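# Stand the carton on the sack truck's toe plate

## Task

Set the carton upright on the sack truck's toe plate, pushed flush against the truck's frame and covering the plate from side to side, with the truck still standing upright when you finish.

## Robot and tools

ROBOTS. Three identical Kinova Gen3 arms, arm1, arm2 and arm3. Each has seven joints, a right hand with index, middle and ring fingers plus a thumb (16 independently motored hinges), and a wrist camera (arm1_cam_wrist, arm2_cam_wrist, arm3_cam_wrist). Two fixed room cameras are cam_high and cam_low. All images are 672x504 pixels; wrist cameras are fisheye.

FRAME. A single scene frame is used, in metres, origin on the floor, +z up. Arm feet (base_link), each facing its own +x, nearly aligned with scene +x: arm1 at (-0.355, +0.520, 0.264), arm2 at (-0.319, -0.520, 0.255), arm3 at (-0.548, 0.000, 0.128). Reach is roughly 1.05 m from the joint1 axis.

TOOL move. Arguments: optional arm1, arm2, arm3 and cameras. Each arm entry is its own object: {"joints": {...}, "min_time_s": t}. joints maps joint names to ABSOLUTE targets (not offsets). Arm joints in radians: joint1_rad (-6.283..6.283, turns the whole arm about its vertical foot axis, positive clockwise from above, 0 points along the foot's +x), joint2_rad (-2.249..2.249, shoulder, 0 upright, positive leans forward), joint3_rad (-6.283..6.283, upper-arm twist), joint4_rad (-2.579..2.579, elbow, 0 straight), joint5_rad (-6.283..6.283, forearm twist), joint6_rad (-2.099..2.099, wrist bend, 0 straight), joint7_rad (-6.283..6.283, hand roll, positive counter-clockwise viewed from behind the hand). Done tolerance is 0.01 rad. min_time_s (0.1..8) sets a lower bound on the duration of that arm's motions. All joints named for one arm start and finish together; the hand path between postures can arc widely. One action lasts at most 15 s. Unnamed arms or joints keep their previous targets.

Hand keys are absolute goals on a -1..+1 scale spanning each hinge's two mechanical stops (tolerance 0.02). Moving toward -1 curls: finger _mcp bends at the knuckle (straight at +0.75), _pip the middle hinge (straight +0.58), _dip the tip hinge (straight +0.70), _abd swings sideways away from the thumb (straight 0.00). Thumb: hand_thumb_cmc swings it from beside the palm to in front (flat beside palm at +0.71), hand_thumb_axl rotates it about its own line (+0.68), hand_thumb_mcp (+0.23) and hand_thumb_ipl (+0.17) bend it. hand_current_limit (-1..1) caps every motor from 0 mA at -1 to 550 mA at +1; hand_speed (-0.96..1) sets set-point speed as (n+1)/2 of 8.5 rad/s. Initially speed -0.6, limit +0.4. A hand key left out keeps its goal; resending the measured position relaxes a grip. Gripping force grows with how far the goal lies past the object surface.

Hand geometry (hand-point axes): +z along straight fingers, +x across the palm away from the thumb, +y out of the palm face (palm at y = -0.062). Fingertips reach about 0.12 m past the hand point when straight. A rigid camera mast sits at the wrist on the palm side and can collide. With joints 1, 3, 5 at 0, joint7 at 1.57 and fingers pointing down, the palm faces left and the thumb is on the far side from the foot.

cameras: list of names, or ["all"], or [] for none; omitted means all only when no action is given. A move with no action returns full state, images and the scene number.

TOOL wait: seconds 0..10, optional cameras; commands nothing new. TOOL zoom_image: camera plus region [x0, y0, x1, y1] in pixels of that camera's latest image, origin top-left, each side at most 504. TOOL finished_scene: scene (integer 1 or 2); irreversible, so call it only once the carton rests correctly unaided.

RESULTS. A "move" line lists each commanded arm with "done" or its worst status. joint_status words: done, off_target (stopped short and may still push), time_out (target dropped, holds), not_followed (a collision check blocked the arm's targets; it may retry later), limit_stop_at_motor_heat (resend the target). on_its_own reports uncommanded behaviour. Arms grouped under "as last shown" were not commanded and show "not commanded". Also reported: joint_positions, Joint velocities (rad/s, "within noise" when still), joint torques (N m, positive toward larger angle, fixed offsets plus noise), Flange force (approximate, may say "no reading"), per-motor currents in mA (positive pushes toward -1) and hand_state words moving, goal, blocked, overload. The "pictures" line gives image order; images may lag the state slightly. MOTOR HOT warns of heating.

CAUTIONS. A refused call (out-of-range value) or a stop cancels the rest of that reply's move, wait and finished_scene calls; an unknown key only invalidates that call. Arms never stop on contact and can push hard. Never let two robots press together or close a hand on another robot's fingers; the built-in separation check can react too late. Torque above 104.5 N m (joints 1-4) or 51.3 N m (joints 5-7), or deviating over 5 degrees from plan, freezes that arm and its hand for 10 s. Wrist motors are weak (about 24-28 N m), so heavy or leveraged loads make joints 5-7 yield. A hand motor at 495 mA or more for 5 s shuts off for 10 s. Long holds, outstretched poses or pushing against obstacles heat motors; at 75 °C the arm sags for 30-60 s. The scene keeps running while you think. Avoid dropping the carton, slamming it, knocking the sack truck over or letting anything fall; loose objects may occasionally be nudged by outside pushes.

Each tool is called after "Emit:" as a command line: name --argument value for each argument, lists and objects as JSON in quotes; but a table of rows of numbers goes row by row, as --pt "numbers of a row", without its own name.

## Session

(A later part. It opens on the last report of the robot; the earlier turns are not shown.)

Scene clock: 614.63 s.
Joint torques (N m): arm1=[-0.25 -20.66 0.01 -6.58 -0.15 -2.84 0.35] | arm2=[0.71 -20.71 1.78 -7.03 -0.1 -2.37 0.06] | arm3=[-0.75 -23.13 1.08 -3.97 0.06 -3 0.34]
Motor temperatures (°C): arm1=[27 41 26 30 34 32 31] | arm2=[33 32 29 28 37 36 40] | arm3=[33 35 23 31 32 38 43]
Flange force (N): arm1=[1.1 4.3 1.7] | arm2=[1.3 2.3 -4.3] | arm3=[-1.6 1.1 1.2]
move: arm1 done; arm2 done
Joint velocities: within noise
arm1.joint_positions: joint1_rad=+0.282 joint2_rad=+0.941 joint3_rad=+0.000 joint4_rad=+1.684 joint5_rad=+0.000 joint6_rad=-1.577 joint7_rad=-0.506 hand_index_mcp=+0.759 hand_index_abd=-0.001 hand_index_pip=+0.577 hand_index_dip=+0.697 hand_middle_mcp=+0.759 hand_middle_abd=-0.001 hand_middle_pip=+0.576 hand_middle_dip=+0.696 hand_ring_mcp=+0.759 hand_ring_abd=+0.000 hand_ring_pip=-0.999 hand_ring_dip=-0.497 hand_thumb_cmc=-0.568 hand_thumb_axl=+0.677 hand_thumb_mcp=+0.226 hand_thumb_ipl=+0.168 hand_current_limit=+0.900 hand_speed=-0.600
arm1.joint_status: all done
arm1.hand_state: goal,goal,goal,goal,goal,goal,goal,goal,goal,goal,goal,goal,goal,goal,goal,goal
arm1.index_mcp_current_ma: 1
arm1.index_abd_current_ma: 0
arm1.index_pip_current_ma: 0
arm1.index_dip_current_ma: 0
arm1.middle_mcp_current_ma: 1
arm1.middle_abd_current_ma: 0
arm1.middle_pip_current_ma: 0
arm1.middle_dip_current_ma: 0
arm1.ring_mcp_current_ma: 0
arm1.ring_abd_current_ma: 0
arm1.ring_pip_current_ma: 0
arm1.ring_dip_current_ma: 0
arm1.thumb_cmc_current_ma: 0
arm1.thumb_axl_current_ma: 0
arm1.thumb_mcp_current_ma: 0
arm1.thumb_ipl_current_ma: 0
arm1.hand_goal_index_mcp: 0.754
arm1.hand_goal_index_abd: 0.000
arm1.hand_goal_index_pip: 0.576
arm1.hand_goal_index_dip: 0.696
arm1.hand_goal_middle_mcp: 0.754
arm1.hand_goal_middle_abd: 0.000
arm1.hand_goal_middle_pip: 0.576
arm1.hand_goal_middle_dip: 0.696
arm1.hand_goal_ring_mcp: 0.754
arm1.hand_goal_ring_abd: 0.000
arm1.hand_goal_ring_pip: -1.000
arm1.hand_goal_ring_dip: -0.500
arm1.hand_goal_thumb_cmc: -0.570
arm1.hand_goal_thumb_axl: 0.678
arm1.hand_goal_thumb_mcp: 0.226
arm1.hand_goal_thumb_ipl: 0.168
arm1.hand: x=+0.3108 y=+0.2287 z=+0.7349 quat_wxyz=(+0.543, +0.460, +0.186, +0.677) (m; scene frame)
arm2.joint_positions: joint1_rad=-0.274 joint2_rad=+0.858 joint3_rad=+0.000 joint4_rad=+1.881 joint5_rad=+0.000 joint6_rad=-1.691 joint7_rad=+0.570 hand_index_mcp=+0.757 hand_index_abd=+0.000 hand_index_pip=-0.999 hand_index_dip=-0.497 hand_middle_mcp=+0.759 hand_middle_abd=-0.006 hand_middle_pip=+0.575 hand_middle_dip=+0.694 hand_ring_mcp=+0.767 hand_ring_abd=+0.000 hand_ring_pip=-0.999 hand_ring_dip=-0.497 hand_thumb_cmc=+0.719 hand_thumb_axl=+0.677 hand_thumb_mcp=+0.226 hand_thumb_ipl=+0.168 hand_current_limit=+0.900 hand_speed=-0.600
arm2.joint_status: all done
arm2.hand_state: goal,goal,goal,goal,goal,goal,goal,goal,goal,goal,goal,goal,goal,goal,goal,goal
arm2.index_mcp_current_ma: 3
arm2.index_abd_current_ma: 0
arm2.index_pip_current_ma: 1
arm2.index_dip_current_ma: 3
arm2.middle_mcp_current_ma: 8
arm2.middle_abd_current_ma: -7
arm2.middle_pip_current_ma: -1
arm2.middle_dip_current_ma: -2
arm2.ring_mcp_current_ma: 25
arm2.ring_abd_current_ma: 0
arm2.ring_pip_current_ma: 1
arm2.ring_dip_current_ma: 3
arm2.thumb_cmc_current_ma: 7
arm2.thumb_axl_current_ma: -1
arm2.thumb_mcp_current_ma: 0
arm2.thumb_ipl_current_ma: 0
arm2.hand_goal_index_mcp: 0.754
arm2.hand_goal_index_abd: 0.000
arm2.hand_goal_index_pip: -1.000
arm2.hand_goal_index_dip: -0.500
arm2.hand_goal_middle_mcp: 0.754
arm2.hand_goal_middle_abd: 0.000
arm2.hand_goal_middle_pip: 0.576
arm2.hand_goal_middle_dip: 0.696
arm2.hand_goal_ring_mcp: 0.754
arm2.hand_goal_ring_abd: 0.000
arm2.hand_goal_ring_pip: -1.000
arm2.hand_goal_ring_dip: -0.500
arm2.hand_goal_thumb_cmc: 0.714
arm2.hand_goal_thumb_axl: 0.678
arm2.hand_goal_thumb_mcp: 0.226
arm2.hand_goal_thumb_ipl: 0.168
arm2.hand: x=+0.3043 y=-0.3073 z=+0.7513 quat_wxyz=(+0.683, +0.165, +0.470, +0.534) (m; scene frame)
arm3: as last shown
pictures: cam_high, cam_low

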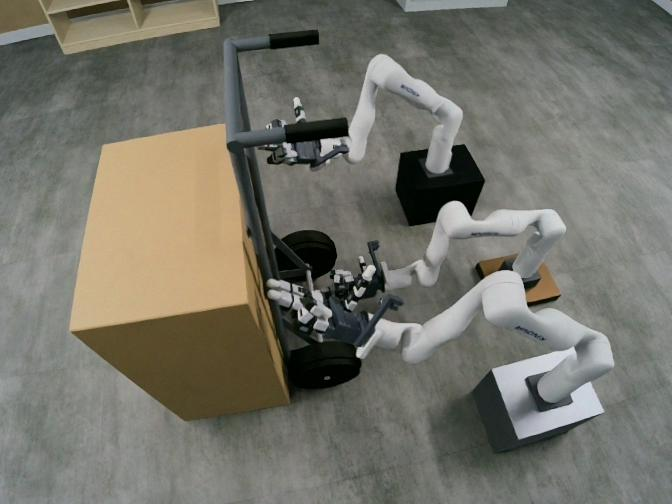

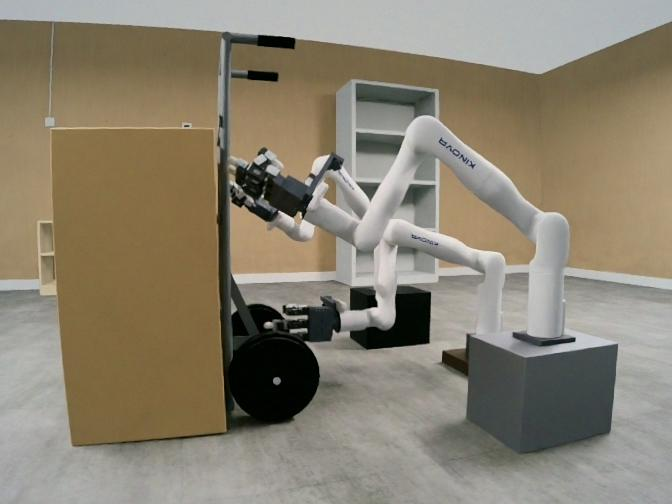

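Emit:
move --arm1 '{"joints":{"joint1_rad":0.282,"joint2_rad":0.9514,"joint4_rad":1.8418,"joint6_rad":-1.746},"min_time_s":2}' --arm2 '{"joints":{"joint1_rad":-0.274,"joint2_rad":0.883,"joint4_rad":2.0185,"joint6_rad":-1.8542},"min_time_s":2}' --cameras '["cam_high","cam_low","arm1_cam_wrist"]'

Scene clock: 629.33 s.
Joint torques (N m): arm1=[-0.26 -19.59 0.03 -5.25 -0.17 -2.86 0.39] | arm2=[0.67 -19.75 1.74 -5.71 -0.1 -2.34 0.04] | arm3=[-0.76 -23.17 1 -3.93 0.1 -3 0.29]
Motor temperatures (°C): arm1=[27 41 26 30 34 32 31] | arm2=[33 32 29 28 37 36 40] | arm3=[33 35 23 31 32 38 43]
Flange force (N): arm1=[0.8 4.2 2.6] | arm2=[1.5 2.5 -4.2] | arm3=[-1.8 1.1 1.3]
move: arm1 done; arm2 done
Joint velocities: within noise
arm1.joint_positions: joint1_rad=+0.282 joint2_rad=+0.951 joint3_rad=+0.000 joint4_rad=+1.842 joint5_rad=+0.000 joint6_rad=-1.746 joint7_rad=-0.506 hand_index_mcp=+0.759 hand_index_abd=-0.001 hand_index_pip=+0.577 hand_index_dip=+0.697 hand_middle_mcp=+0.759 hand_middle_abd=-0.001 hand_middle_pip=+0.576 hand_middle_dip=+0.696 hand_ring_mcp=+0.759 hand_ring_abd=+0.000 hand_ring_pip=-0.999 hand_ring_dip=-0.497 hand_thumb_cmc=-0.568 hand_thumb_axl=+0.677 hand_thumb_mcp=+0.226 hand_thumb_ipl=+0.168 hand_current_limit=+0.900 hand_speed=-0.600
arm1.joint_status: all done
arm1.hand_state: goal,goal,goal,goal,goal,goal,goal,goal,goal,goal,goal,goal,goal,goal,goal,goal
arm1.index_mcp_current_ma: 1
arm1.index_abd_current_ma: 0
arm1.index_pip_current_ma: 0
arm1.index_dip_current_ma: 0
arm1.middle_mcp_current_ma: 1
arm1.middle_abd_current_ma: 0
arm1.middle_pip_current_ma: 0
arm1.middle_dip_current_ma: 0
arm1.ring_mcp_current_ma: 0
arm1.ring_abd_current_ma: 0
arm1.ring_pip_current_ma: 0
arm1.ring_dip_current_ma: 0
arm1.thumb_cmc_current_ma: 0
arm1.thumb_axl_current_ma: 0
arm1.thumb_mcp_current_ma: 0
arm1.thumb_ipl_current_ma: 0
arm1.hand_goal_index_mcp: 0.754
arm1.hand_goal_index_abd: 0.000
arm1.hand_goal_index_pip: 0.576
arm1.hand_goal_index_dip: 0.696
arm1.hand_goal_middle_mcp: 0.754
arm1.hand_goal_middle_abd: 0.000
arm1.hand_goal_middle_pip: 0.576
arm1.hand_goal_middle_dip: 0.696
arm1.hand_goal_ring_mcp: 0.754
arm1.hand_goal_ring_abd: 0.000
arm1.hand_goal_ring_pip: -1.000
arm1.hand_goal_ring_dip: -0.500
arm1.hand_goal_thumb_cmc: -0.570
arm1.hand_goal_thumb_axl: 0.678
arm1.hand_goal_thumb_mcp: 0.226
arm1.hand_goal_thumb_ipl: 0.168
arm1.hand: x=+0.2674 y=+0.2418 z=+0.7086 quat_wxyz=(+0.544, +0.460, +0.186, +0.677) (m; scene frame)
arm2.joint_positions: joint1_rad=-0.274 joint2_rad=+0.883 joint3_rad=+0.000 joint4_rad=+2.019 joint5_rad=+0.000 joint6_rad=-1.854 joint7_rad=+0.570 hand_index_mcp=+0.757 hand_index_abd=+0.000 hand_index_pip=-0.999 hand_index_dip=-0.497 hand_middle_mcp=+0.759 hand_middle_abd=-0.006 hand_middle_pip=+0.575 hand_middle_dip=+0.694 hand_ring_mcp=+0.767 hand_ring_abd=+0.000 hand_ring_pip=-0.999 hand_ring_dip=-0.497 hand_thumb_cmc=+0.719 hand_thumb_axl=+0.677 hand_thumb_mcp=+0.226 hand_thumb_ipl=+0.168 hand_current_limit=+0.900 hand_speed=-0.600
arm2.joint_status: all done
arm2.hand_state: goal,goal,goal,goal,goal,goal,goal,goal,goal,goal,goal,goal,goal,goal,goal,goal
arm2.index_mcp_current_ma: 3
arm2.index_abd_current_ma: 0
arm2.index_pip_current_ma: 1
arm2.index_dip_current_ma: 3
arm2.middle_mcp_current_ma: 8
arm2.middle_abd_current_ma: -7
arm2.middle_pip_current_ma: -1
arm2.middle_dip_current_ma: -2
arm2.ring_mcp_current_ma: 25
arm2.ring_abd_current_ma: 0
arm2.ring_pip_current_ma: 1
arm2.ring_dip_current_ma: 3
arm2.thumb_cmc_current_ma: 7
arm2.thumb_axl_current_ma: -1
arm2.thumb_mcp_current_ma: 0
arm2.thumb_ipl_current_ma: 0
arm2.hand_goal_index_mcp: 0.754
arm2.hand_goal_index_abd: 0.000
arm2.hand_goal_index_pip: -1.000
arm2.hand_goal_index_dip: -0.500
arm2.hand_goal_middle_mcp: 0.754
arm2.hand_goal_middle_abd: 0.000
arm2.hand_goal_middle_pip: 0.576
arm2.hand_goal_middle_dip: 0.696
arm2.hand_goal_ring_mcp: 0.754
arm2.hand_goal_ring_abd: 0.000
arm2.hand_goal_ring_pip: -1.000
arm2.hand_goal_ring_dip: -0.500
arm2.hand_goal_thumb_cmc: 0.714
arm2.hand_goal_thumb_axl: 0.678
arm2.hand_goal_thumb_mcp: 0.226
arm2.hand_goal_thumb_ipl: 0.168
arm2.hand: x=+0.2649 y=-0.3206 z=+0.7268 quat_wxyz=(+0.683, +0.165, +0.470, +0.534) (m; scene frame)
arm3: as last shown
pictures: arm1_cam_wrist, cam_high, cam_low

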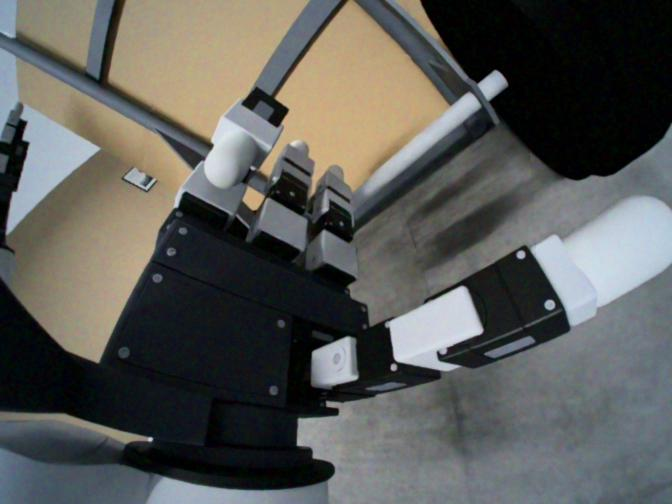

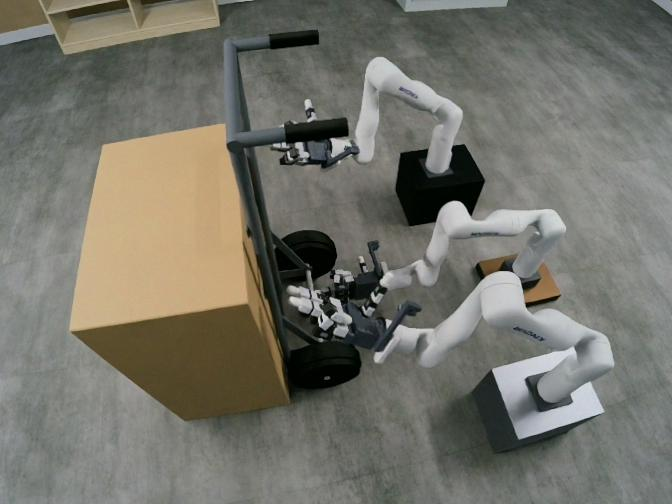

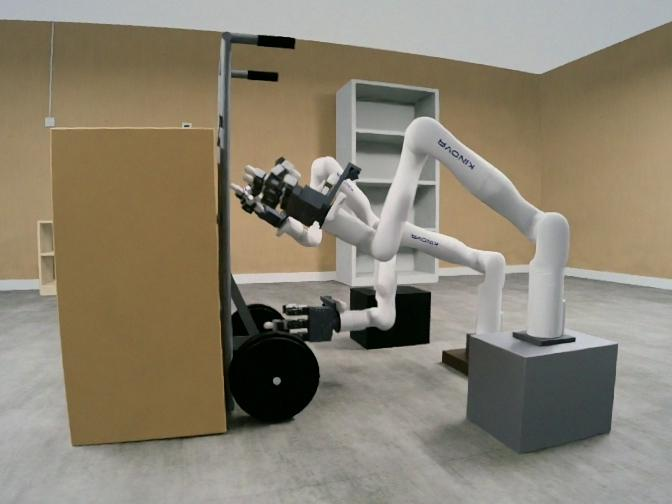

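Emit:
zoom_image --camera "cam_low" --region '[180, 360, 280, 450]'

Emit:
zoom_image --camera "cam_low" --region '[180, 110, 280, 210]'

Emit:
zoom_image --camera "cam_high" --region '[200, 110, 320, 420]'

Scaled by 5.040 from the camera's 672x504 image, which has a finer 960x720 frame.

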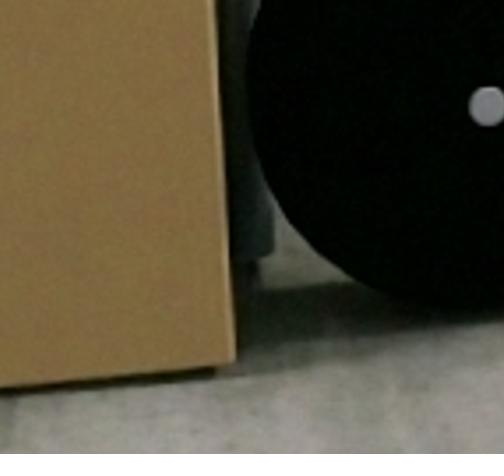

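Scaled by 5.040 from the camera's 672x504 image, which has a finer 960x720 frame.

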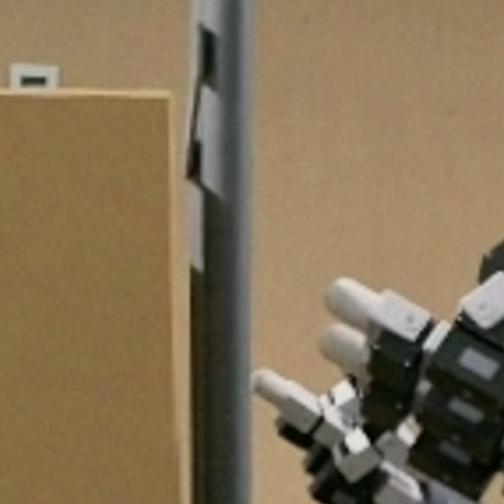

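Scaled by 1.626 from the camera's 672x504 image, which has a finer 960x720 frame.

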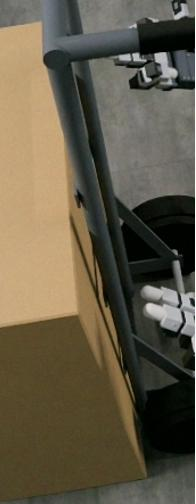

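Emit:
finished_scene --scene 2

The scene is finished: the task was done.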